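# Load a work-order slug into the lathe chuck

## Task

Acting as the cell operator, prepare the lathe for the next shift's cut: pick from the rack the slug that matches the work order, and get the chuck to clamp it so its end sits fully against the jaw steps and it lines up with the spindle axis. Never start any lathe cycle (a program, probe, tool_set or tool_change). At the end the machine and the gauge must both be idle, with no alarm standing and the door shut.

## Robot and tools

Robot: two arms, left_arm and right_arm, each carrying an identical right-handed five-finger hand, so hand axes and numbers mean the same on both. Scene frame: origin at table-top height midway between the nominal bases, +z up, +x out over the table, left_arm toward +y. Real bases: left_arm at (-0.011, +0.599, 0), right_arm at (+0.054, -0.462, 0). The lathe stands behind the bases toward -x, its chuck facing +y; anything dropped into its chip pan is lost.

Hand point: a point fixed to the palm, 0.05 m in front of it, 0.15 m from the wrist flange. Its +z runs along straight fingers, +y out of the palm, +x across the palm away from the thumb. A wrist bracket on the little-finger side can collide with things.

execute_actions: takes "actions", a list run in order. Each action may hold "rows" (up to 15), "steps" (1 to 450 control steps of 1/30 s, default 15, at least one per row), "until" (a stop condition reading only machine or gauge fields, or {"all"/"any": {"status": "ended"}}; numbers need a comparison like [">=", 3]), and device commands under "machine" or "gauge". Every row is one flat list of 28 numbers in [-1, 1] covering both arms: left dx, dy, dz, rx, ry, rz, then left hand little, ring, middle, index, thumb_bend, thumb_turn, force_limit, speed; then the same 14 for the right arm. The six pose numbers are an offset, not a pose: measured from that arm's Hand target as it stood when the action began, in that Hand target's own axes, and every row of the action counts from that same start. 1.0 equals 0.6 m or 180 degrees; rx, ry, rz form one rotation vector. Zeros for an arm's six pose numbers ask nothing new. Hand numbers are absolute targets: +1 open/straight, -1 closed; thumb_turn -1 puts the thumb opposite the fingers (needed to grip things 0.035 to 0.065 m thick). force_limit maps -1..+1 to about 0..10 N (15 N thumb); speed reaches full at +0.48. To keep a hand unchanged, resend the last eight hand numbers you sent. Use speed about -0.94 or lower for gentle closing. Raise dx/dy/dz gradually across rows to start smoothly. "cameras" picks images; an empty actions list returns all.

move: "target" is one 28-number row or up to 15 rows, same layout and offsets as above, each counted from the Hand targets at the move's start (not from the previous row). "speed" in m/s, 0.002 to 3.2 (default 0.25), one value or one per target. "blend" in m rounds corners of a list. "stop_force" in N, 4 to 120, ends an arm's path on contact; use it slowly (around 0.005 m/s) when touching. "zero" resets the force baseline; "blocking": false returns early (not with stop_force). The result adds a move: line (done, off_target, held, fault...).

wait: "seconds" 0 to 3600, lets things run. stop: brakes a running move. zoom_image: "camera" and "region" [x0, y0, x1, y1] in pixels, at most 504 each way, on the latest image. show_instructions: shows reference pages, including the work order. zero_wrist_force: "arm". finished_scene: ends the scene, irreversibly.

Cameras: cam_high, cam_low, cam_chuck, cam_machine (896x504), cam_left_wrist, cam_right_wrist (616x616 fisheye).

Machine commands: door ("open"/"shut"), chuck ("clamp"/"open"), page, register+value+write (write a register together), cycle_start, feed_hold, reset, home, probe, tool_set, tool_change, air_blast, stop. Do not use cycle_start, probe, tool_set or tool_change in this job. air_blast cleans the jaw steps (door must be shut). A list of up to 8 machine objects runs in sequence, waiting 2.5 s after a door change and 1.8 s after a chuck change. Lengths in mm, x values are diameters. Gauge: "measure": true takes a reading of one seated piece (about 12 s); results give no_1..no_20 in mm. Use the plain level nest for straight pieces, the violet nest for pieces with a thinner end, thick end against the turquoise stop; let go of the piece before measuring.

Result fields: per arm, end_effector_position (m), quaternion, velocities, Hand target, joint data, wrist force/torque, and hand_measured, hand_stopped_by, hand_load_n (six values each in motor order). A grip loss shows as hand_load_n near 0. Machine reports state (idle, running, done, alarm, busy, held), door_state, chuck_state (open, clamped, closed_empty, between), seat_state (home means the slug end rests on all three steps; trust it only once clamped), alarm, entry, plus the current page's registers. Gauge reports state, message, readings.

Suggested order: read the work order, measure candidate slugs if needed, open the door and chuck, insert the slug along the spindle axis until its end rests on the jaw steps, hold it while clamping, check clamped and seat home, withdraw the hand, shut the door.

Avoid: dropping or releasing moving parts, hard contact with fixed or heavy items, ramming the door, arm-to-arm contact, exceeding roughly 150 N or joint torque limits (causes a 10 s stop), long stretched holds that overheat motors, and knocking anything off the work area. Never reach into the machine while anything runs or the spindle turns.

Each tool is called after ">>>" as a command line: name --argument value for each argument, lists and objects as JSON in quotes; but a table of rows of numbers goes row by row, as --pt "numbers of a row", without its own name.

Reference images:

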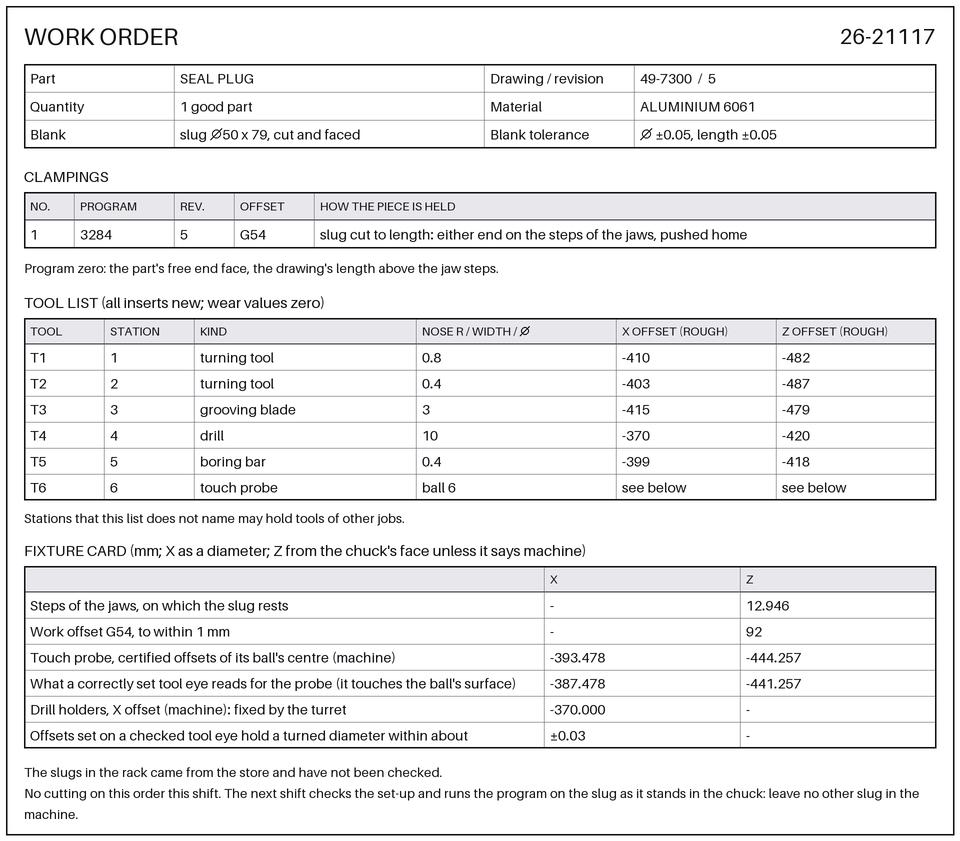

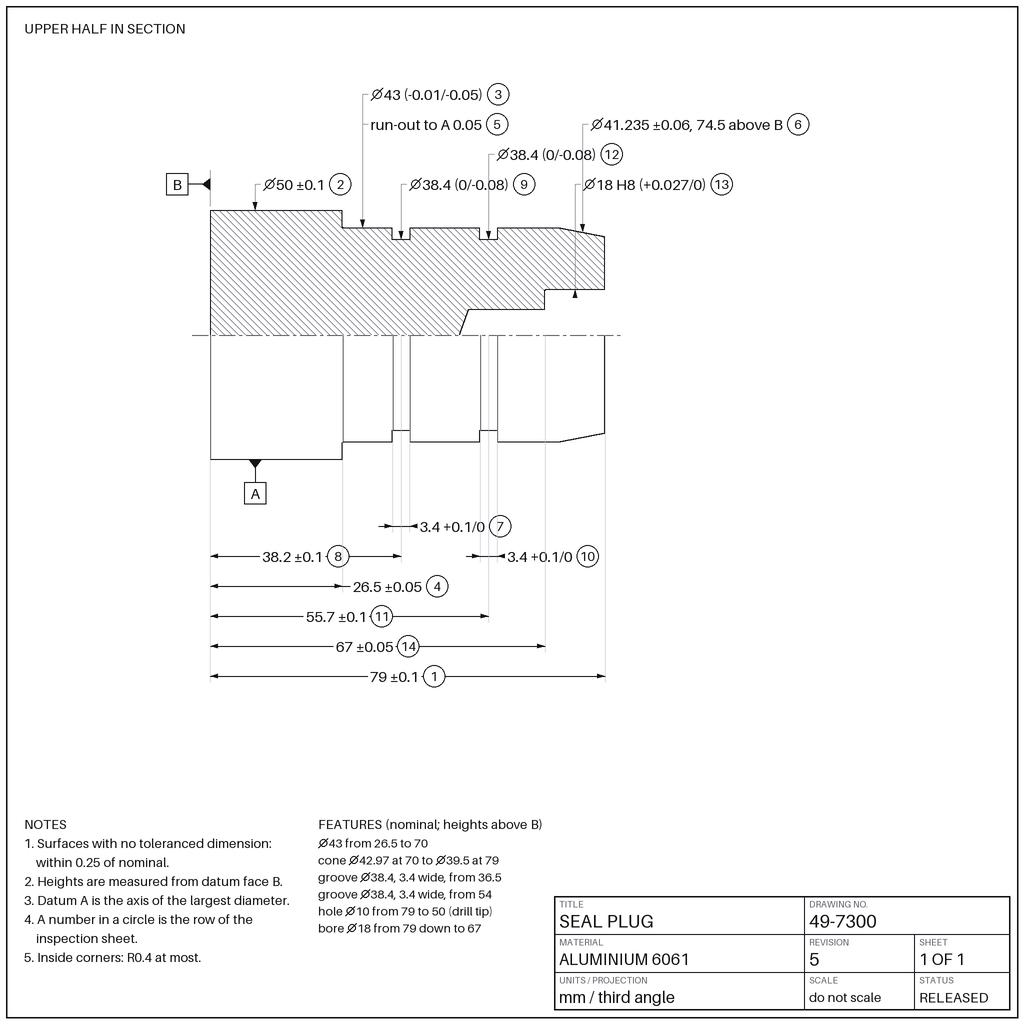

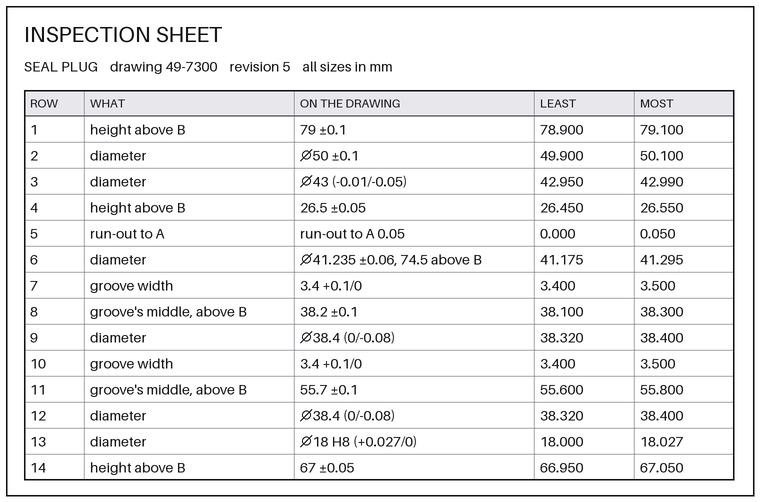

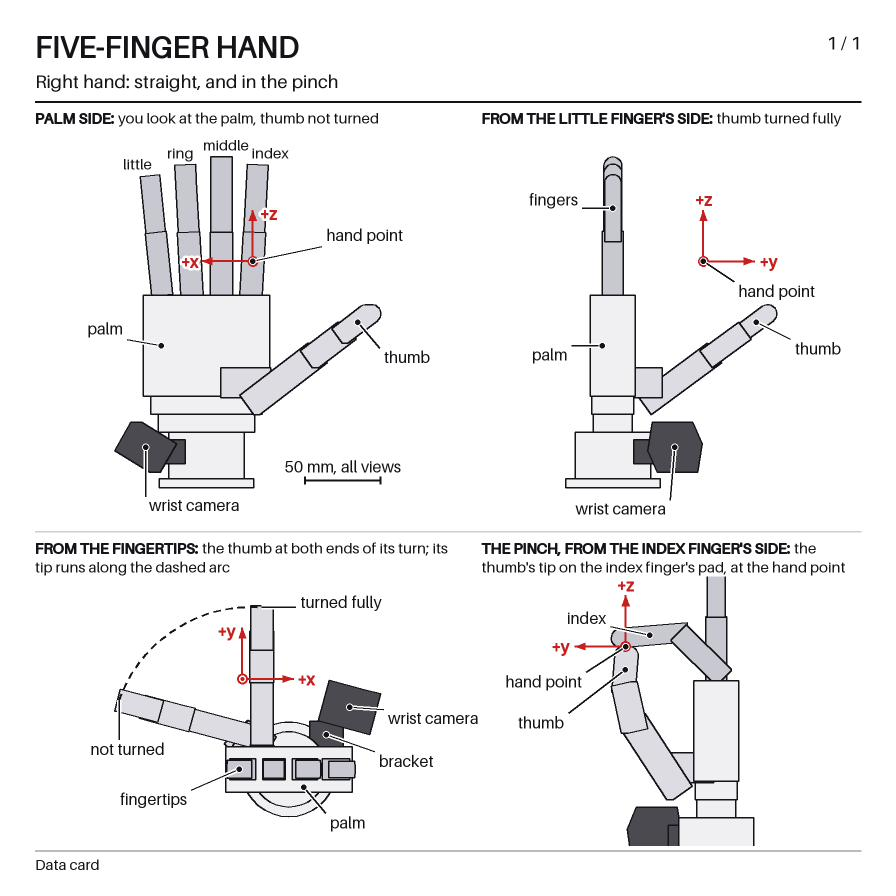

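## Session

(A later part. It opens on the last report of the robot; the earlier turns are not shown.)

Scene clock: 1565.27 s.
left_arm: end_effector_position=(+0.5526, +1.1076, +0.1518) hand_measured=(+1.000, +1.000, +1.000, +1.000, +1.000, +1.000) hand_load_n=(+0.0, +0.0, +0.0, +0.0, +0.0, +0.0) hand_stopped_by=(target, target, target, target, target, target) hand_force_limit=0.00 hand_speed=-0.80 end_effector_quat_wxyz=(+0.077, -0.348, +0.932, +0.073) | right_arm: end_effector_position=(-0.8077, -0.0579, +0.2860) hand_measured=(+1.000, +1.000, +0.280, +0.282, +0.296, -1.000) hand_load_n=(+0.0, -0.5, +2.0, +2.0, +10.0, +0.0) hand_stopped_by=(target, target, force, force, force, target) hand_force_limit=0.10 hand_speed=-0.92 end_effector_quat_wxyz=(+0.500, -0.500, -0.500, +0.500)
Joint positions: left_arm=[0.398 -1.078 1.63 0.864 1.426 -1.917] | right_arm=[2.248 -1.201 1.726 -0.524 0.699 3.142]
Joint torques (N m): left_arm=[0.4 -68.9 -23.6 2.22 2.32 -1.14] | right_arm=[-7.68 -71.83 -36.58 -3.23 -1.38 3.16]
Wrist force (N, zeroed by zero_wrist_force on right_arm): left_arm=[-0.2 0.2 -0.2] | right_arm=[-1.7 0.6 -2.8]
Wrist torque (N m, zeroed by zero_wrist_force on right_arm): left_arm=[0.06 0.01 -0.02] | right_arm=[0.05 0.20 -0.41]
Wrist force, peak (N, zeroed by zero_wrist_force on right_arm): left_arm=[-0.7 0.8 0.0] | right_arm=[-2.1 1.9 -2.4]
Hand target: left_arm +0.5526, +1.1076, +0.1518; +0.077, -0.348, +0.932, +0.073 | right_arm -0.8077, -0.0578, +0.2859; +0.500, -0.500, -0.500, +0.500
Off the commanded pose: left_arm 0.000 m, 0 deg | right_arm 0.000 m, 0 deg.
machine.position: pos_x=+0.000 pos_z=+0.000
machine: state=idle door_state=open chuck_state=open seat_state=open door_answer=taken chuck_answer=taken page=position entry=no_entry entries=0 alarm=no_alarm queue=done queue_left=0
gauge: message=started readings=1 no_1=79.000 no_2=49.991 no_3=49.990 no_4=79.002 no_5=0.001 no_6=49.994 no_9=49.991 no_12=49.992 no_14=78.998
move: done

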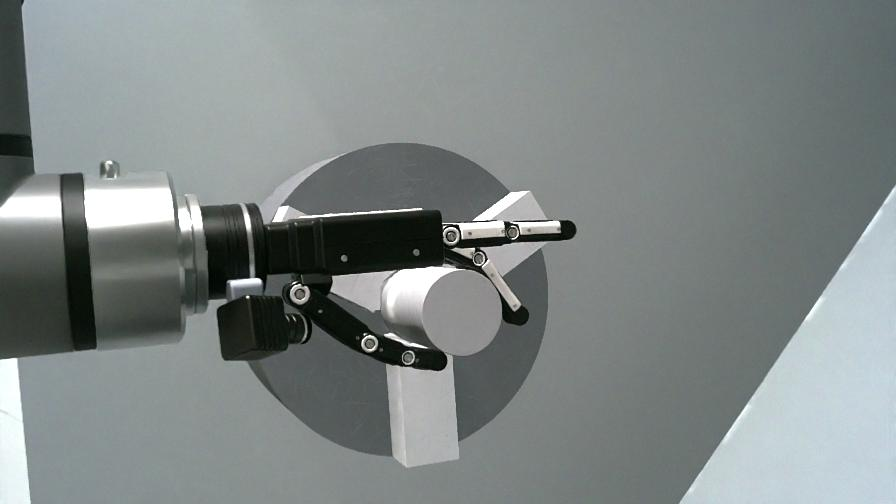

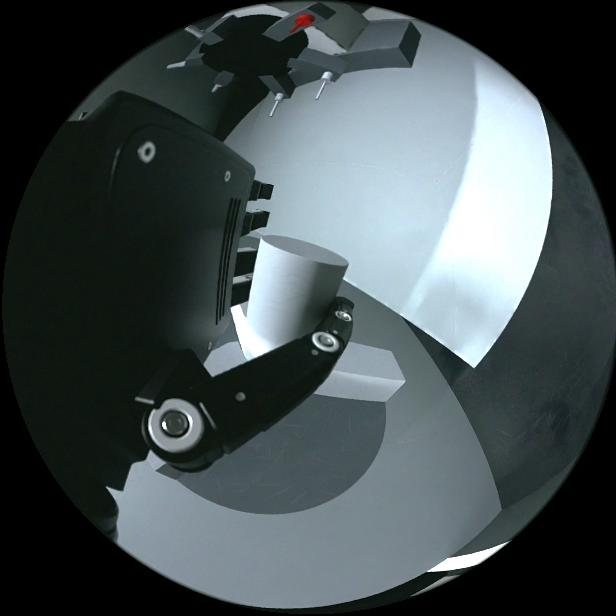

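>>> move --target '[0,0,0,0,0,0, 1,1,1,1,1,1,0,-0.8, -0.025,0,0.0003,0,0,0, 1,1,-0.35,-0.35,-0.35,-1,0.1,-0.92]' --speed 0.004 --stop_force 7 --cameras '["cam_chuck","cam_right_wrist"]'

>>> zoom_image --camera "cam_chuck" --region '[340, 180, 560, 380]'

>>> zoom_image --camera "cam_right_wrist" --region '[210, 290, 390, 470]'

Scene clock: 1578.37 s.
left_arm: end_effector_position=(+0.5526, +1.1076, +0.1518) hand_measured=(+1.000, +1.000, +1.000, +1.000, +1.000, +1.000) hand_load_n=(+0.0, +0.0, +0.0, +0.0, +0.0, +0.0) hand_stopped_by=(target, target, target, target, target, target) hand_force_limit=0.00 hand_speed=-0.80 end_effector_quat_wxyz=(+0.077, -0.348, +0.932, +0.073) | right_arm: end_effector_position=(-0.8078, -0.0645, +0.2860) hand_measured=(+1.000, +1.000, +0.280, +0.282, +0.296, -1.000) hand_load_n=(+0.0, +0.0, +2.0, +2.0, +10.0, +0.0) hand_stopped_by=(target, target, force, force, force, target) hand_force_limit=0.10 hand_speed=-0.92 end_effector_quat_wxyz=(+0.500, -0.500, -0.500, +0.500)
Joint positions: left_arm=[0.398 -1.078 1.63 0.864 1.426 -1.917] | right_arm=[2.254 -1.207 1.734 -0.527 0.705 3.142]
Joint torques (N m): left_arm=[1.28 -67.82 -23.51 2.19 2.16 -1.03] | right_arm=[-8.93 -56.31 -45.77 0.47 -3.58 3.14]
Wrist force (N, zeroed by zero_wrist_force on right_arm): left_arm=[-0.3 0.3 0.1] | right_arm=[0.2 1.3 -3.1]
Wrist torque (N m, zeroed by zero_wrist_force on right_arm): left_arm=[0.06 0.02 -0.03] | right_arm=[0.09 0.24 -0.34]
Wrist force, peak (N, zeroed by zero_wrist_force on right_arm): left_arm=[-0.4 1.0 -0.4] | right_arm=[4.9 1.7 -3.8]
Hand target: left_arm +0.5526, +1.1076, +0.1518; +0.077, -0.348, +0.932, +0.073 | right_arm -0.8078, -0.0645, +0.2859; +0.500, -0.500, -0.500, +0.500 (not the last commanded pose)
Off the commanded pose: left_arm 0.000 m, 0 deg | right_arm 0.008 m, 0 deg.
machine.position: pos_x=+0.000 pos_z=+0.000
machine: state=idle door_state=open chuck_state=open seat_state=open door_answer=taken chuck_answer=taken page=position entry=no_entry entries=0 alarm=no_alarm queue=done queue_left=0
gauge: message=started readings=1 no_1=79.000 no_2=49.991 no_3=49.990 no_4=79.002 no_5=0.001 no_6=49.994 no_9=49.991 no_12=49.992 no_14=78.998
move: contact (right_arm)

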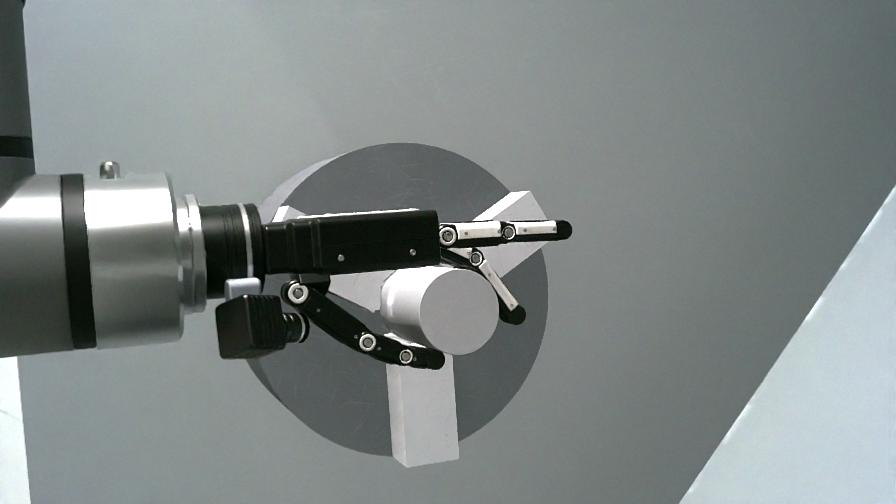

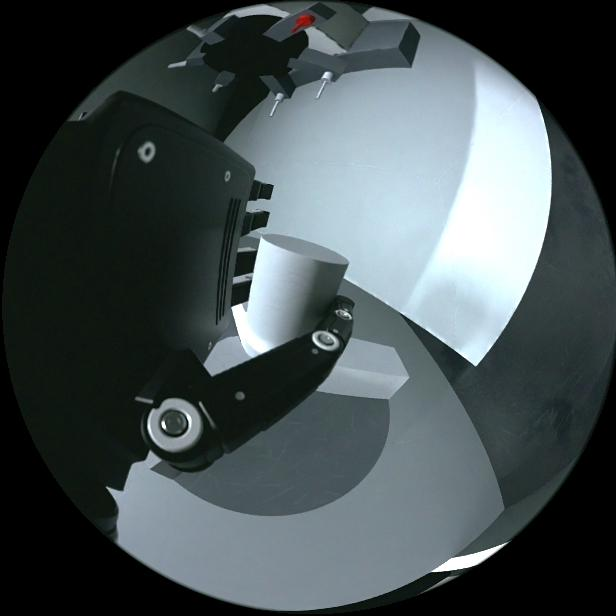

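Scaled by 2.291 from the camera's image (finer frame: 1280x720).

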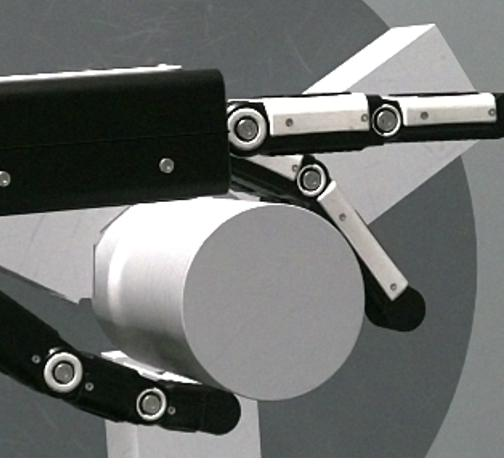

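Scaled by 2.800 from the camera's image (finer frame: 880x880).

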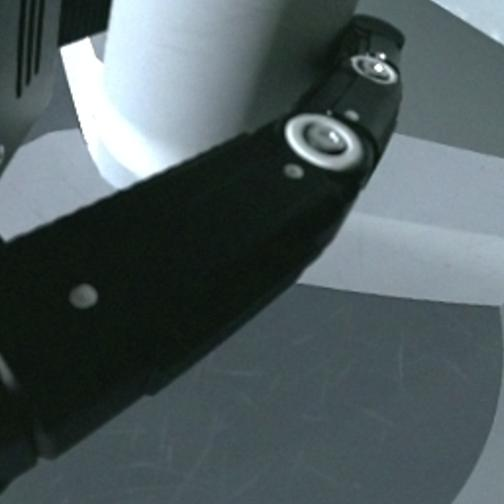

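>>> move --target '[0,0,0,0,0,0, 1,1,1,1,1,1,0,-0.8, -0.0035,0,0,0,0,0, 1,1,-0.35,-0.35,-0.35,-1,0.1,-0.92]' --speed 0.002 --stop_force 12 --cameras '["cam_chuck","cam_right_wrist"]'

>>> zoom_image --camera "cam_chuck" --region '[340, 180, 560, 380]'

Scene clock: 1611.33 s.
left_arm: end_effector_position=(+0.5526, +1.1076, +0.1518) hand_measured=(+1.000, +1.000, +1.000, +1.000, +1.000, +1.000) hand_load_n=(+0.0, +0.0, +0.0, +0.0, +0.0, +0.0) hand_stopped_by=(target, target, target, target, target, target) hand_force_limit=0.00 hand_speed=-0.80 end_effector_quat_wxyz=(+0.077, -0.348, +0.932, +0.073) | right_arm: end_effector_position=(-0.8078, -0.0666, +0.2860) hand_measured=(+1.000, +1.000, +0.280, +0.282, +0.296, -1.000) hand_load_n=(+0.0, +0.0, +0.5, +2.5, +10.0, -4.0) hand_stopped_by=(target, target, force, force, force, target) hand_force_limit=0.10 hand_speed=-0.92 end_effector_quat_wxyz=(+0.500, -0.500, -0.500, +0.500)
Joint positions: left_arm=[0.398 -1.078 1.63 0.864 1.426 -1.917] | right_arm=[2.256 -1.209 1.736 -0.528 0.707 3.142]
Joint torques (N m): left_arm=[0.77 -69.42 -23.35 2.25 2.5 -1.01] | right_arm=[12.58 -78.32 -30.3 -3.18 -1.9 3.11]
Wrist force (N, zeroed by zero_wrist_force on right_arm): left_arm=[-0.1 0.6 0.1] | right_arm=[8.4 3.6 -1.5]
Wrist torque (N m, zeroed by zero_wrist_force on right_arm): left_arm=[0.10 -0.01 -0.01] | right_arm=[0.08 0.37 -0.20]
Wrist force, peak (N, zeroed by zero_wrist_force on right_arm): left_arm=[-0.8 0.7 -0.4] | right_arm=[8.8 3.2 -1.3]
Hand target: left_arm +0.5526, +1.1076, +0.1518; +0.077, -0.348, +0.932, +0.073 | right_arm -0.8078, -0.0666, +0.2859; +0.500, -0.500, -0.500, +0.500
Off the commanded pose: left_arm 0.000 m, 0 deg | right_arm 0.000 m, 0 deg.
machine.position: pos_x=+0.000 pos_z=+0.000
machine: state=idle door_state=open chuck_state=open seat_state=open door_answer=taken chuck_answer=taken page=position entry=no_entry entries=0 alarm=no_alarm queue=done queue_left=0
gauge: message=started readings=1 no_1=79.000 no_2=49.991 no_3=49.990 no_4=79.002 no_5=0.001 no_6=49.994 no_9=49.991 no_12=49.992 no_14=78.998
move: done

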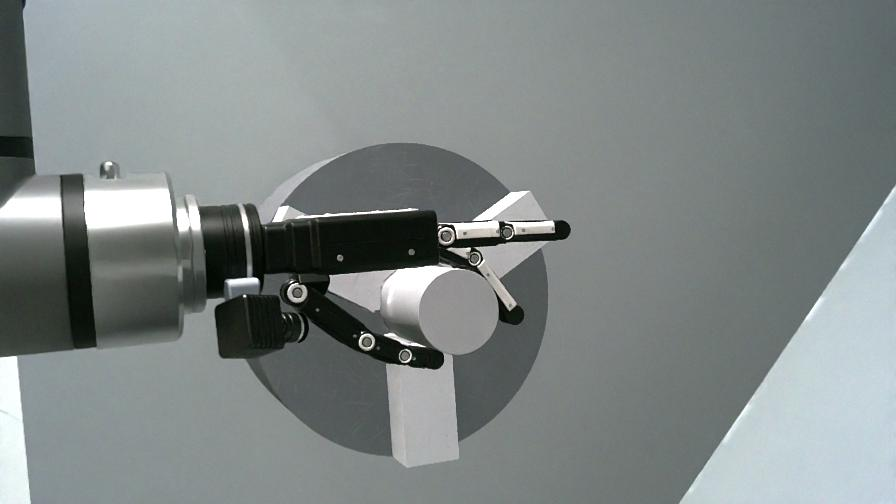

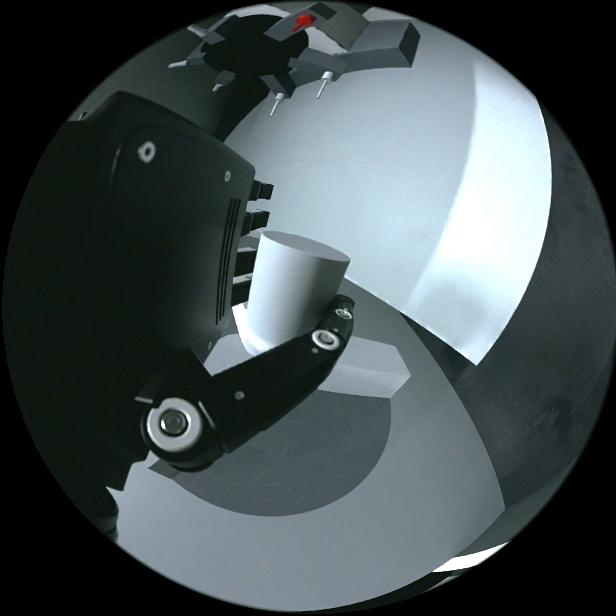

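Scaled by 2.291 from the camera's image (finer frame: 1280x720).

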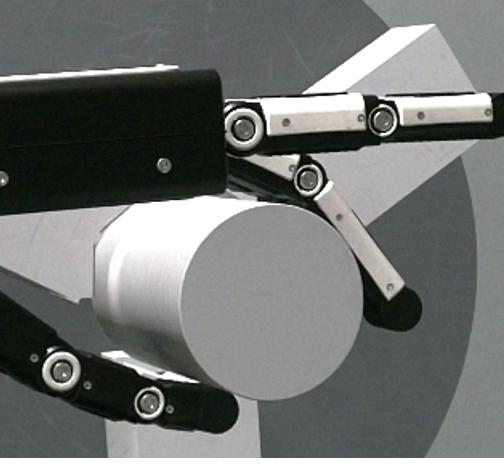

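>>> execute_actions --actions '[{"machine":{"chuck":"clamp"},"steps":60}]' --cameras '["cam_chuck"]'

>>> zoom_image --camera "cam_chuck" --region '[340, 180, 560, 380]'

Scene clock: 1619.03 s.
left_arm: end_effector_position=(+0.5526, +1.1076, +0.1518) hand_measured=(+1.000, +1.000, +1.000, +1.000, +1.000, +1.000) hand_load_n=(+0.0, +0.0, +0.0, +0.0, +0.0, +0.0) hand_stopped_by=(target, target, target, target, target, target) hand_force_limit=0.00 hand_speed=-0.80 end_effector_quat_wxyz=(+0.077, -0.348, +0.932, +0.073) | right_arm: end_effector_position=(-0.8078, -0.0666, +0.2859) hand_measured=(+1.000, +1.000, +0.280, +0.282, +0.296, -1.000) hand_load_n=(+0.0, +0.0, +0.0, +0.5, +6.5, +0.0) hand_stopped_by=(target, target, force, force, force, target) hand_force_limit=0.10 hand_speed=-0.92 end_effector_quat_wxyz=(+0.500, -0.500, -0.500, +0.500)
Joint positions: left_arm=[0.398 -1.078 1.63 0.864 1.426 -1.917] | right_arm=[2.256 -1.209 1.736 -0.528 0.707 3.142]
Joint torques (N m): left_arm=[1.83 -67.93 -23.44 2.35 2.34 -0.97] | right_arm=[-0.39 -60.98 -41.39 -5.38 1.72 3.06]
Wrist force (N, zeroed by zero_wrist_force on right_arm): left_arm=[-0.4 0.7 0.0] | right_arm=[-1.0 1.9 -8.1]
Wrist torque (N m, zeroed by zero_wrist_force on right_arm): left_arm=[0.12 0.04 -0.01] | right_arm=[0.01 0.30 -0.36]
Wrist force, peak (N, zeroed by zero_wrist_force on right_arm): left_arm=[-0.3 1.0 -0.2] | right_arm=[8.8 3.3 -1.6]
Hand target: left_arm +0.5526, +1.1076, +0.1518; +0.077, -0.348, +0.932, +0.073 | right_arm -0.8078, -0.0666, +0.2859; +0.500, -0.500, -0.500, +0.500
Off the commanded pose: left_arm 0.000 m, 0 deg | right_arm 0.000 m, 0 deg.
machine.position: pos_x=+0.000 pos_z=+0.000
machine: state=idle door_state=open chuck_state=clamped seat_state=open door_answer=taken chuck_answer=taken page=position entry=no_entry entries=0 alarm=no_alarm queue=done queue_left=0
gauge: message=started readings=1 no_1=79.000 no_2=49.991 no_3=49.990 no_4=79.002 no_5=0.001 no_6=49.994 no_9=49.991 no_12=49.992 no_14=78.998

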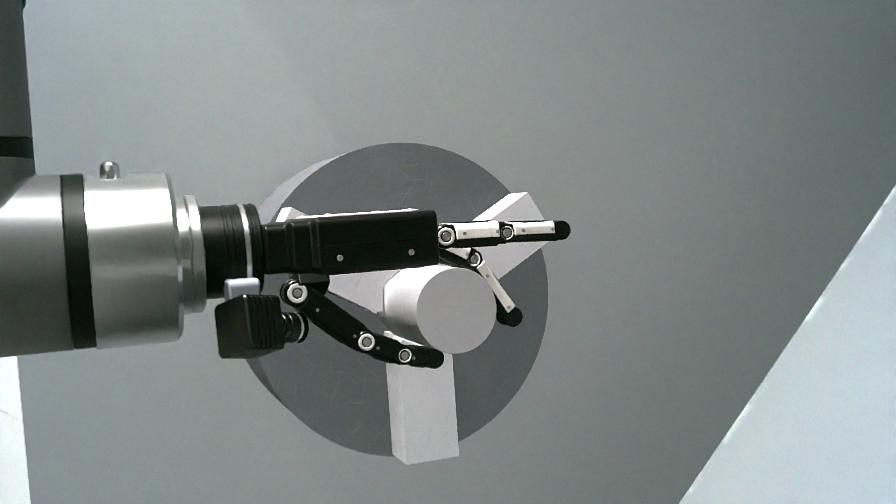

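Scaled by 2.291 from the camera's image (finer frame: 1280x720).

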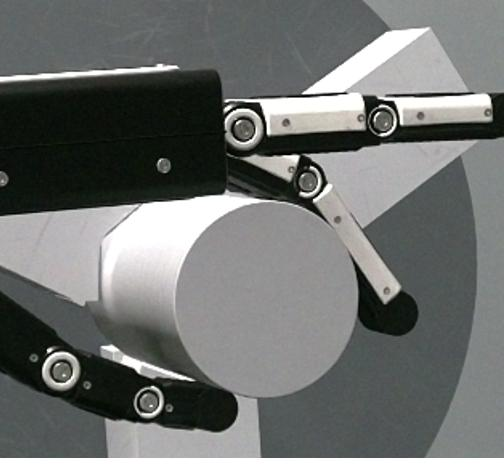

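>>> execute_actions --actions '[{"rows":[[0,0,0,0,0,0,1,1,1,1,1,1,0,-0.8,0,0,0,0,0,0,1,1,0.5,0.5,0.5,-1,0.1,-0.9]],"steps":110}]'

Scene clock: 1641.97 s.
left_arm: end_effector_position=(+0.5526, +1.1076, +0.1518) hand_measured=(+1.000, +1.000, +1.000, +1.000, +1.000, +1.000) hand_load_n=(+0.0, +0.0, +0.0, +0.0, +0.0, +0.0) hand_stopped_by=(target, target, target, target, target, target) hand_force_limit=0.00 hand_speed=-0.80 end_effector_quat_wxyz=(+0.077, -0.348, +0.932, +0.073) | right_arm: end_effector_position=(-0.8078, -0.0666, +0.2859) hand_measured=(+1.000, +1.000, +0.500, +0.500, +0.500, -1.000) hand_load_n=(+0.0, +0.0, +0.0, +0.0, +0.0, +0.0) hand_stopped_by=(target, target, target, target, target, target) hand_force_limit=0.10 hand_speed=-0.90 end_effector_quat_wxyz=(+0.500, -0.500, -0.500, +0.500)
Joint positions: left_arm=[0.398 -1.078 1.63 0.864 1.426 -1.917] | right_arm=[2.256 -1.209 1.736 -0.528 0.707 3.142]
Joint torques (N m): left_arm=[2.33 -68.16 -23.64 2.05 2.24 -0.91] | right_arm=[-9.19 -61.85 -42.84 0.75 1.62 2.53]
Wrist force (N, zeroed by zero_wrist_force on right_arm): left_arm=[-0.3 0.2 -0.2] | right_arm=[-0.9 -2.4 -2.0]
Wrist torque (N m, zeroed by zero_wrist_force on right_arm): left_arm=[0.07 0.04 -0.03] | right_arm=[0.05 0.05 -0.35]
Wrist force, peak (N, zeroed by zero_wrist_force on right_arm): left_arm=[-0.5 1.0 0.0] | right_arm=[-1.0 2.2 -8.7]
Hand target: left_arm +0.5526, +1.1076, +0.1518; +0.077, -0.348, +0.932, +0.073 | right_arm -0.8078, -0.0666, +0.2859; +0.500, -0.500, -0.500, +0.500
Off the commanded pose: left_arm 0.000 m, 0 deg | right_arm 0.000 m, 0 deg.
machine.position: pos_x=+0.000 pos_z=+0.000
machine: state=idle door_state=open chuck_state=clamped seat_state=open door_answer=taken chuck_answer=taken page=position entry=no_entry entries=0 alarm=no_alarm queue=done queue_left=0
gauge: message=started readings=1 no_1=79.000 no_2=49.991 no_3=49.990 no_4=79.002 no_5=0.001 no_6=49.994 no_9=49.991 no_12=49.992 no_14=78.998

>>> move --target '[0,0,0,0,0,0, 1,1,1,1,1,1,0,-0.8, 0.0033,-0.0007,-0.0007,0,0,0, 1,1,0.5,0.5,0.5,-1,0.1,-0.9]' --speed 0.01

>>> execute_actions --actions '[{"rows":[[0,0,0,0,0,0,1,1,1,1,1,1,0,-0.8,0,0,0,0,0,0,1,1,-0.3,-0.3,-0.3,-1,-0.3,-0.92]],"steps":170},{"rows":[[0,0,0,0,0,0,1,1,1,1,1,1,0,-0.8,0,0,0,0,0,0,1,1,-0.35,-0.35,-0.35,-1,0.1,-0.92]],"steps":60}]' --cameras '["cam_chuck","cam_right_wrist"]'

Scene clock: 1675.93 s.
left_arm: end_effector_position=(+0.5526, +1.1076, +0.1518) hand_measured=(+1.000, +1.000, +1.000, +1.000, +1.000, +1.000) hand_load_n=(+0.0, +0.0, +0.0, +0.0, +0.0, +0.0) hand_stopped_by=(target, target, target, target, target, target) hand_force_limit=0.00 hand_speed=-0.80 end_effector_quat_wxyz=(+0.077, -0.348, +0.932, +0.073) | right_arm: end_effector_position=(-0.8073, -0.0645, +0.2864) hand_measured=(+1.000, +1.000, +0.500, +0.500, +0.500, -1.000) hand_load_n=(+0.0, +0.0, +0.0, +0.0, +0.0, +0.0) hand_stopped_by=(target, target, target, target, target, target) hand_force_limit=0.10 hand_speed=-0.90 end_effector_quat_wxyz=(+0.500, -0.500, -0.500, +0.500)
Joint positions: left_arm=[0.398 -1.078 1.63 0.864 1.426 -1.917] | right_arm=[2.253 -1.208 1.734 -0.526 0.705 3.142]
Joint torques (N m): left_arm=[1.54 -68.8 -23.86 2.44 2.23 -1.02] | right_arm=[8.19 -57.18 -33.59 -0.74 -0.39 2.03]
Wrist force (N, zeroed by zero_wrist_force on right_arm): left_arm=[-0.3 0.4 -0.3] | right_arm=[-0.8 -2.4 -2.5]
Wrist torque (N m, zeroed by zero_wrist_force on right_arm): left_arm=[0.09 0.03 -0.02] | right_arm=[0.08 0.05 -0.34]
Wrist force, peak (N, zeroed by zero_wrist_force on right_arm): left_arm=[-0.7 0.8 -0.5] | right_arm=[-1.1 -2.4 -2.5]
Hand target: left_arm +0.5526, +1.1076, +0.1518; +0.077, -0.348, +0.932, +0.073 | right_arm -0.8074, -0.0646, +0.2864; +0.500, -0.500, -0.500, +0.500
Off the commanded pose: left_arm 0.000 m, 0 deg | right_arm 0.000 m, 0 deg.
machine.position: pos_x=+0.000 pos_z=+0.000
machine: state=idle door_state=open chuck_state=clamped seat_state=open door_answer=taken chuck_answer=taken page=position entry=no_entry entries=0 alarm=no_alarm queue=done queue_left=0
gauge: message=started readings=1 no_1=79.000 no_2=49.991 no_3=49.990 no_4=79.002 no_5=0.001 no_6=49.994 no_9=49.991 no_12=49.992 no_14=78.998
move: done

Scene clock: 1683.80 s.
left_arm: end_effector_position=(+0.5526, +1.1076, +0.1518) hand_measured=(+1.000, +1.000, +1.000, +1.000, +1.000, +1.000) hand_load_n=(+0.0, +0.0, +0.0, +0.0, +0.0, +0.0) hand_stopped_by=(target, target, target, target, target, target) hand_force_limit=0.00 hand_speed=-0.80 end_effector_quat_wxyz=(+0.077, -0.348, +0.932, +0.073) | right_arm: end_effector_position=(-0.8074, -0.0646, +0.2864) hand_measured=(+1.000, +1.000, +0.242, +0.244, +0.304, -1.000) hand_load_n=(+0.0, +0.0, +5.5, +7.5, +8.0, +0.5) hand_stopped_by=(target, target, force, force, force, target) hand_force_limit=0.10 hand_speed=-0.92 end_effector_quat_wxyz=(+0.500, -0.500, -0.500, +0.500)
Joint positions: left_arm=[0.398 -1.078 1.63 0.864 1.426 -1.917] | right_arm=[2.253 -1.208 1.734 -0.526 0.705 3.142]
Joint torques (N m): left_arm=[0.87 -67.64 -23.81 2.13 2.19 -1.08] | right_arm=[-16.9 -76.44 -28.25 1.53 1.55 1.62]
Wrist force (N, zeroed by zero_wrist_force on right_arm): left_arm=[-0.3 0.7 -0.3] | right_arm=[-4.3 -1.8 17.6]
Wrist torque (N m, zeroed by zero_wrist_force on right_arm): left_arm=[0.14 0.04 -0.01] | right_arm=[-0.38 -0.17 -0.36]
Wrist force, peak (N, zeroed by zero_wrist_force on right_arm): left_arm=[-0.9 0.7 -0.1] | right_arm=[-4.4 -1.8 18.2]
Hand target: left_arm +0.5526, +1.1076, +0.1518; +0.077, -0.348, +0.932, +0.073 | right_arm -0.8074, -0.0646, +0.2864; +0.500, -0.500, -0.500, +0.500
Off the commanded pose: left_arm 0.000 m, 0 deg | right_arm 0.000 m, 0 deg.
machine.position: pos_x=+0.000 pos_z=+0.000
machine: state=idle door_state=open chuck_state=clamped seat_state=open door_answer=taken chuck_answer=taken page=position entry=no_entry entries=0 alarm=no_alarm queue=done queue_left=0
gauge: message=started readings=1 no_1=79.000 no_2=49.991 no_3=49.990 no_4=79.002 no_5=0.001 no_6=49.994 no_9=49.991 no_12=49.992 no_14=78.998

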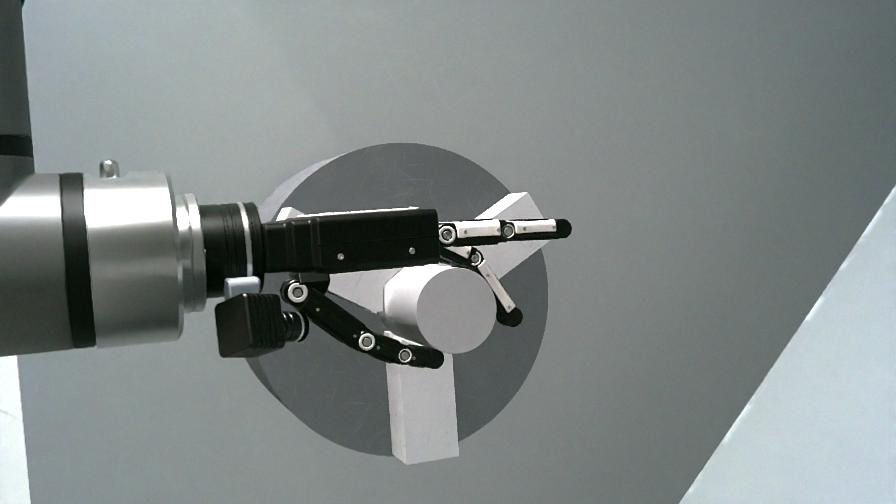

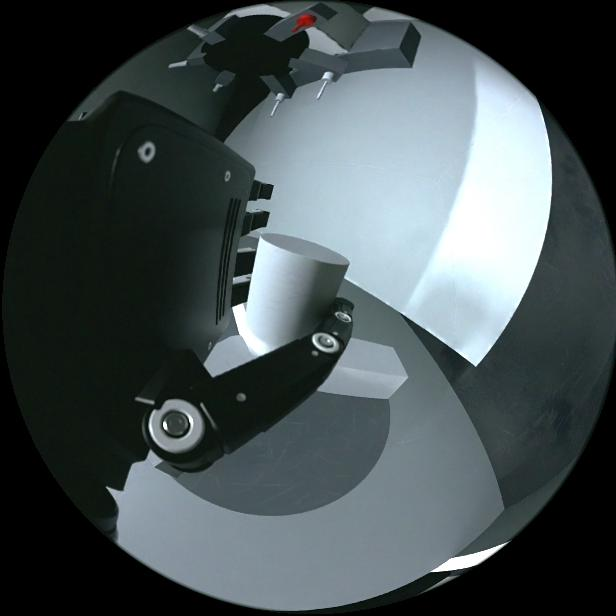

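>>> move --target '[0,0,0,0,0,0, 1,1,1,1,1,1,0,-0.8, 0,0,0.0012,0,0,0, 1,1,-0.35,-0.35,-0.35,-1,0.1,-0.92]' --speed 0.003

Scene clock: 1700.67 s.
left_arm: end_effector_position=(+0.5526, +1.1076, +0.1518) hand_measured=(+1.000, +1.000, +1.000, +1.000, +1.000, +1.000) hand_load_n=(+0.0, +0.0, +0.0, +0.0, +0.0, +0.0) hand_stopped_by=(target, target, target, target, target, target) hand_force_limit=0.00 hand_speed=-0.80 end_effector_quat_wxyz=(+0.077, -0.348, +0.932, +0.073) | right_arm: end_effector_position=(-0.8081, -0.0645, +0.2864) hand_measured=(+1.000, +1.000, +0.242, +0.244, +0.304, -1.000) hand_load_n=(+0.0, +0.0, +2.0, +4.0, +8.0, +0.0) hand_stopped_by=(target, target, force, force, force, target) hand_force_limit=0.10 hand_speed=-0.92 end_effector_quat_wxyz=(+0.500, -0.500, -0.500, +0.500)
Joint positions: left_arm=[0.398 -1.078 1.63 0.864 1.426 -1.917] | right_arm=[2.254 -1.207 1.733 -0.526 0.706 3.142]
Joint torques (N m): left_arm=[1.36 -68.34 -23.74 2.18 2.21 -1.06] | right_arm=[13.17 -49.52 -37 0.9 0.66 0.54]
Wrist force (N, zeroed by zero_wrist_force on right_arm): left_arm=[-0.4 0.4 -0.2] | right_arm=[1.1 -6.7 -4.4]
Wrist torque (N m, zeroed by zero_wrist_force on right_arm): left_arm=[0.09 0.04 -0.02] | right_arm=[0.18 0.19 -0.28]
Wrist force, peak (N, zeroed by zero_wrist_force on right_arm): left_arm=[-0.8 0.9 -0.1] | right_arm=[-4.2 -1.8 18.1]
Hand target: left_arm +0.5526, +1.1076, +0.1518; +0.077, -0.348, +0.932, +0.073 | right_arm -0.8081, -0.0646, +0.2864; +0.500, -0.500, -0.500, +0.500
Off the commanded pose: left_arm 0.000 m, 0 deg | right_arm 0.000 m, 0 deg.
machine.position: pos_x=+0.000 pos_z=+0.000
machine: state=idle door_state=open chuck_state=clamped seat_state=open door_answer=taken chuck_answer=taken page=position entry=no_entry entries=0 alarm=no_alarm queue=done queue_left=0
gauge: message=started readings=1 no_1=79.000 no_2=49.991 no_3=49.990 no_4=79.002 no_5=0.001 no_6=49.994 no_9=49.991 no_12=49.992 no_14=78.998
move: done

>>> execute_actions --actions '[{"machine":{"chuck":"open"},"steps":60}]' --cameras '["cam_chuck"]'

>>> zoom_image --camera "cam_chuck" --region '[340, 180, 560, 380]'

>>> move --target '[0,0,0,0,0,0, 1,1,1,1,1,1,0,-0.8, -0.006,0,0,0,0,0, 1,1,-0.35,-0.35,-0.35,-1,0.1,-0.92]' --speed 0.002 --stop_force 12 --cameras '["cam_chuck"]'

>>> zoom_image --camera "cam_chuck" --region '[340, 180, 560, 380]'

Scene clock: 1711.90 s.
left_arm: end_effector_position=(+0.5526, +1.1076, +0.1518) hand_measured=(+1.000, +1.000, +1.000, +1.000, +1.000, +1.000) hand_load_n=(+0.0, +0.0, +0.0, -0.5, +0.0, +0.0) hand_stopped_by=(target, target, target, target, target, target) hand_force_limit=0.00 hand_speed=-0.80 end_effector_quat_wxyz=(+0.077, -0.348, +0.932, +0.073) | right_arm: end_effector_position=(-0.8081, -0.0646, +0.2864) hand_measured=(+1.000, +1.000, +0.242, +0.242, +0.304, -1.000) hand_load_n=(+0.0, -0.5, +1.0, +2.0, +9.0, +0.0) hand_stopped_by=(target, target, force, force, force, target) hand_force_limit=0.10 hand_speed=-0.92 end_effector_quat_wxyz=(+0.500, -0.500, -0.500, +0.500)
Joint positions: left_arm=[0.398 -1.078 1.63 0.864 1.426 -1.917] | right_arm=[2.254 -1.207 1.733 -0.526 0.706 3.142]
Joint torques (N m): left_arm=[1.42 -68.6 -23.91 2.26 2.22 -0.95] | right_arm=[3.08 -58.83 -45.98 -3.05 -2.37 -0.35]
Wrist force (N, zeroed by zero_wrist_force on right_arm): left_arm=[-0.4 0.5 -0.3] | right_arm=[-0.7 2.2 -1.9]
Wrist torque (N m, zeroed by zero_wrist_force on right_arm): left_arm=[0.11 0.05 -0.03] | right_arm=[0.15 0.01 -0.31]
Wrist force, peak (N, zeroed by zero_wrist_force on right_arm): left_arm=[-0.9 0.4 -0.6] | right_arm=[1.3 -7.7 -5.6]
Hand target: left_arm +0.5526, +1.1076, +0.1518; +0.077, -0.348, +0.932, +0.073 | right_arm -0.8081, -0.0646, +0.2864; +0.500, -0.500, -0.500, +0.500
Off the commanded pose: left_arm 0.000 m, 0 deg | right_arm 0.000 m, 0 deg.
machine.position: pos_x=+0.000 pos_z=+0.000
machine: state=idle door_state=open chuck_state=open seat_state=open door_answer=taken chuck_answer=taken page=position entry=no_entry entries=0 alarm=no_alarm queue=done queue_left=0
gauge: message=started readings=1 no_1=79.000 no_2=49.991 no_3=49.990 no_4=79.002 no_5=0.001 no_6=49.994 no_9=49.991 no_12=49.992 no_14=78.998

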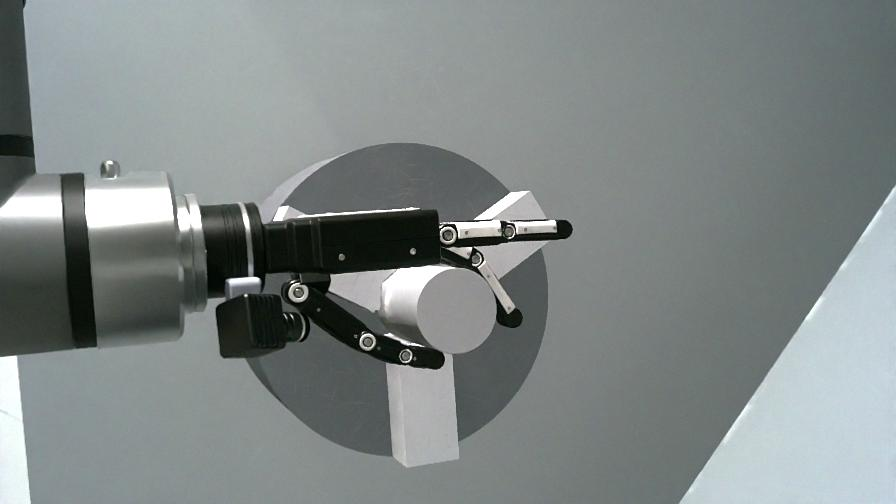

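Scaled by 2.291 from the camera's image (finer frame: 1280x720).

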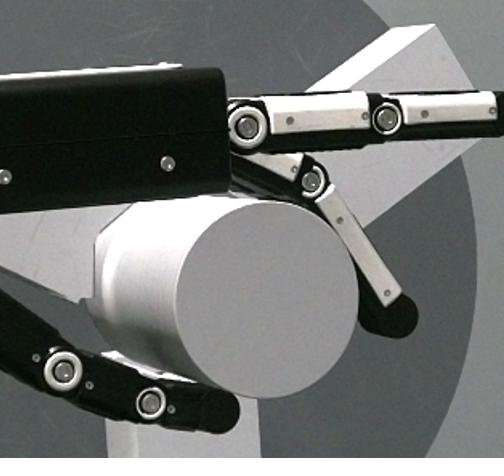

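Scene clock: 1714.30 s.
left_arm: end_effector_position=(+0.5526, +1.1076, +0.1518) hand_measured=(+1.000, +1.000, +1.000, +1.000, +1.000, +1.000) hand_load_n=(+0.0, -0.5, +0.0, +0.5, +0.0, +0.0) hand_stopped_by=(target, target, target, target, target, target) hand_force_limit=0.00 hand_speed=-0.80 end_effector_quat_wxyz=(+0.077, -0.348, +0.932, +0.073) | right_arm: end_effector_position=(-0.8081, -0.0682, +0.2864) hand_measured=(+1.000, +1.000, +0.242, +0.242, +0.304, -1.000) hand_load_n=(+0.0, +0.0, +0.0, +2.5, +8.5, -3.5) hand_stopped_by=(target, target, force, force, force, target) hand_force_limit=0.10 hand_speed=-0.92 end_effector_quat_wxyz=(+0.500, -0.500, -0.500, +0.500)
Joint positions: left_arm=[0.398 -1.078 1.63 0.864 1.426 -1.917] | right_arm=[2.257 -1.21 1.738 -0.527 0.709 3.142]
Joint torques (N m): left_arm=[2.12 -68.57 -23.67 2.32 2.33 -1.01] | right_arm=[10.31 -76.87 -30.45 -3.33 -1.46 -0.43]
Wrist force (N, zeroed by zero_wrist_force on right_arm): left_arm=[-0.3 0.6 -0.2] | right_arm=[8.4 3.2 -1.2]
Wrist torque (N m, zeroed by zero_wrist_force on right_arm): left_arm=[0.12 0.03 -0.01] | right_arm=[0.07 0.19 -0.15]
Wrist force, peak (N, zeroed by zero_wrist_force on right_arm): left_arm=[-0.8 0.7 0.1] | right_arm=[9.0 4.9 -1.8]
Hand target: left_arm +0.5526, +1.1076, +0.1518; +0.077, -0.348, +0.932, +0.073 | right_arm -0.8081, -0.0682, +0.2864; +0.500, -0.500, -0.500, +0.500
Off the commanded pose: left_arm 0.000 m, 0 deg | right_arm 0.000 m, 0 deg.
machine.position: pos_x=+0.000 pos_z=+0.000
machine: state=idle door_state=open chuck_state=open seat_state=home door_answer=taken chuck_answer=taken page=position entry=no_entry entries=0 alarm=no_alarm queue=done queue_left=0
gauge: message=started readings=1 no_1=79.000 no_2=49.991 no_3=49.990 no_4=79.002 no_5=0.001 no_6=49.994 no_9=49.991 no_12=49.992 no_14=78.998
move: done

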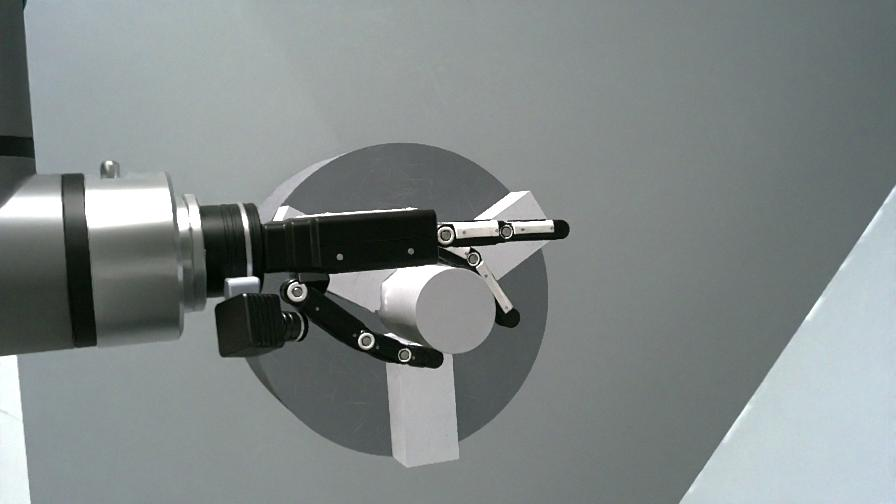

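Scaled by 2.291 from the camera's image (finer frame: 1280x720).

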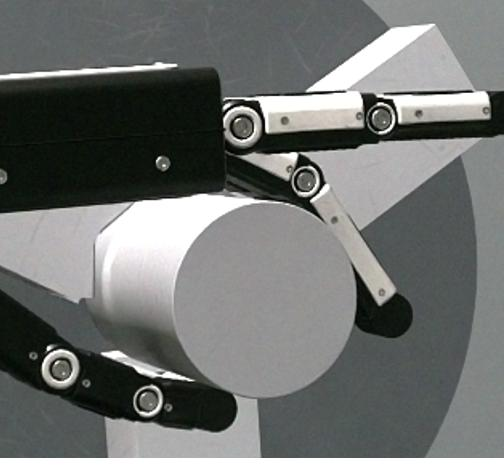

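>>> execute_actions --actions '[{"machine":{"chuck":"clamp"},"steps":60}]' --cameras '["cam_chuck"]'

Scene clock: 1718.77 s.
left_arm: end_effector_position=(+0.5526, +1.1076, +0.1518) hand_measured=(+1.000, +1.000, +1.000, +1.000, +1.000, +1.000) hand_load_n=(+0.0, +0.0, +0.0, +0.0, +0.0, +0.0) hand_stopped_by=(target, target, target, target, target, target) hand_force_limit=0.00 hand_speed=-0.80 end_effector_quat_wxyz=(+0.077, -0.348, +0.932, +0.073) | right_arm: end_effector_position=(-0.8081, -0.0682, +0.2864) hand_measured=(+1.000, +1.000, +0.242, +0.242, +0.304, -1.000) hand_load_n=(+0.0, +0.0, +1.5, +4.0, +8.0, -2.5) hand_stopped_by=(target, target, force, force, force, target) hand_force_limit=0.10 hand_speed=-0.92 end_effector_quat_wxyz=(+0.500, -0.500, -0.500, +0.500)
Joint positions: left_arm=[0.398 -1.078 1.63 0.864 1.426 -1.917] | right_arm=[2.257 -1.21 1.737 -0.527 0.709 3.142]
Joint torques (N m): left_arm=[1.97 -68.29 -23.66 2.3 2.27 -1.1] | right_arm=[-2.79 -59.9 -31.14 0.77 -5.01 -0.34]
Wrist force (N, zeroed by zero_wrist_force on right_arm): left_arm=[-0.4 0.5 -0.1] | right_arm=[6.7 2.0 7.2]
Wrist torque (N m, zeroed by zero_wrist_force on right_arm): left_arm=[0.09 0.03 -0.02] | right_arm=[0.09 0.10 -0.14]
Wrist force, peak (N, zeroed by zero_wrist_force on right_arm): left_arm=[-0.6 1.0 -0.3] | right_arm=[6.9 1.9 7.8]
Hand target: left_arm +0.5526, +1.1076, +0.1518; +0.077, -0.348, +0.932, +0.073 | right_arm -0.8081, -0.0682, +0.2864; +0.500, -0.500, -0.500, +0.500
Off the commanded pose: left_arm 0.000 m, 0 deg | right_arm 0.000 m, 0 deg.
machine.position: pos_x=+0.000 pos_z=+0.000
machine: state=idle door_state=open chuck_state=clamped seat_state=home door_answer=taken chuck_answer=taken page=position entry=no_entry entries=0 alarm=no_alarm queue=done queue_left=0
gauge: message=started readings=1 no_1=79.000 no_2=49.991 no_3=49.990 no_4=79.002 no_5=0.001 no_6=49.994 no_9=49.991 no_12=49.992 no_14=78.998

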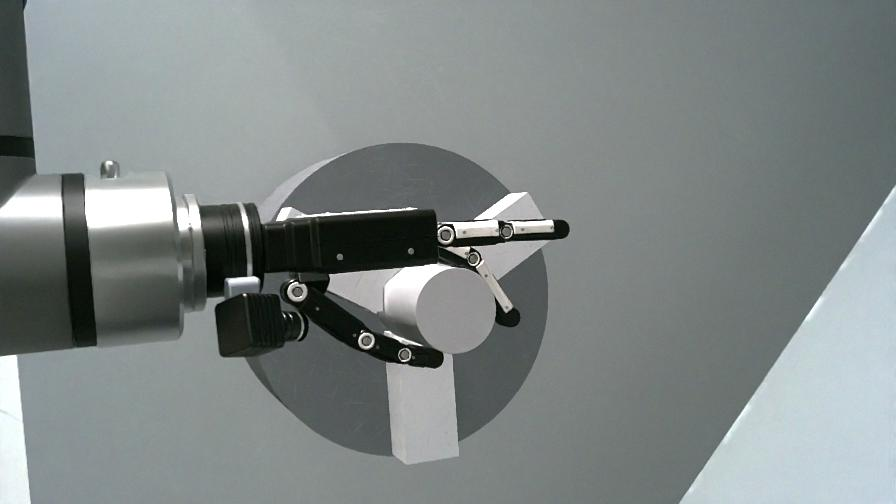

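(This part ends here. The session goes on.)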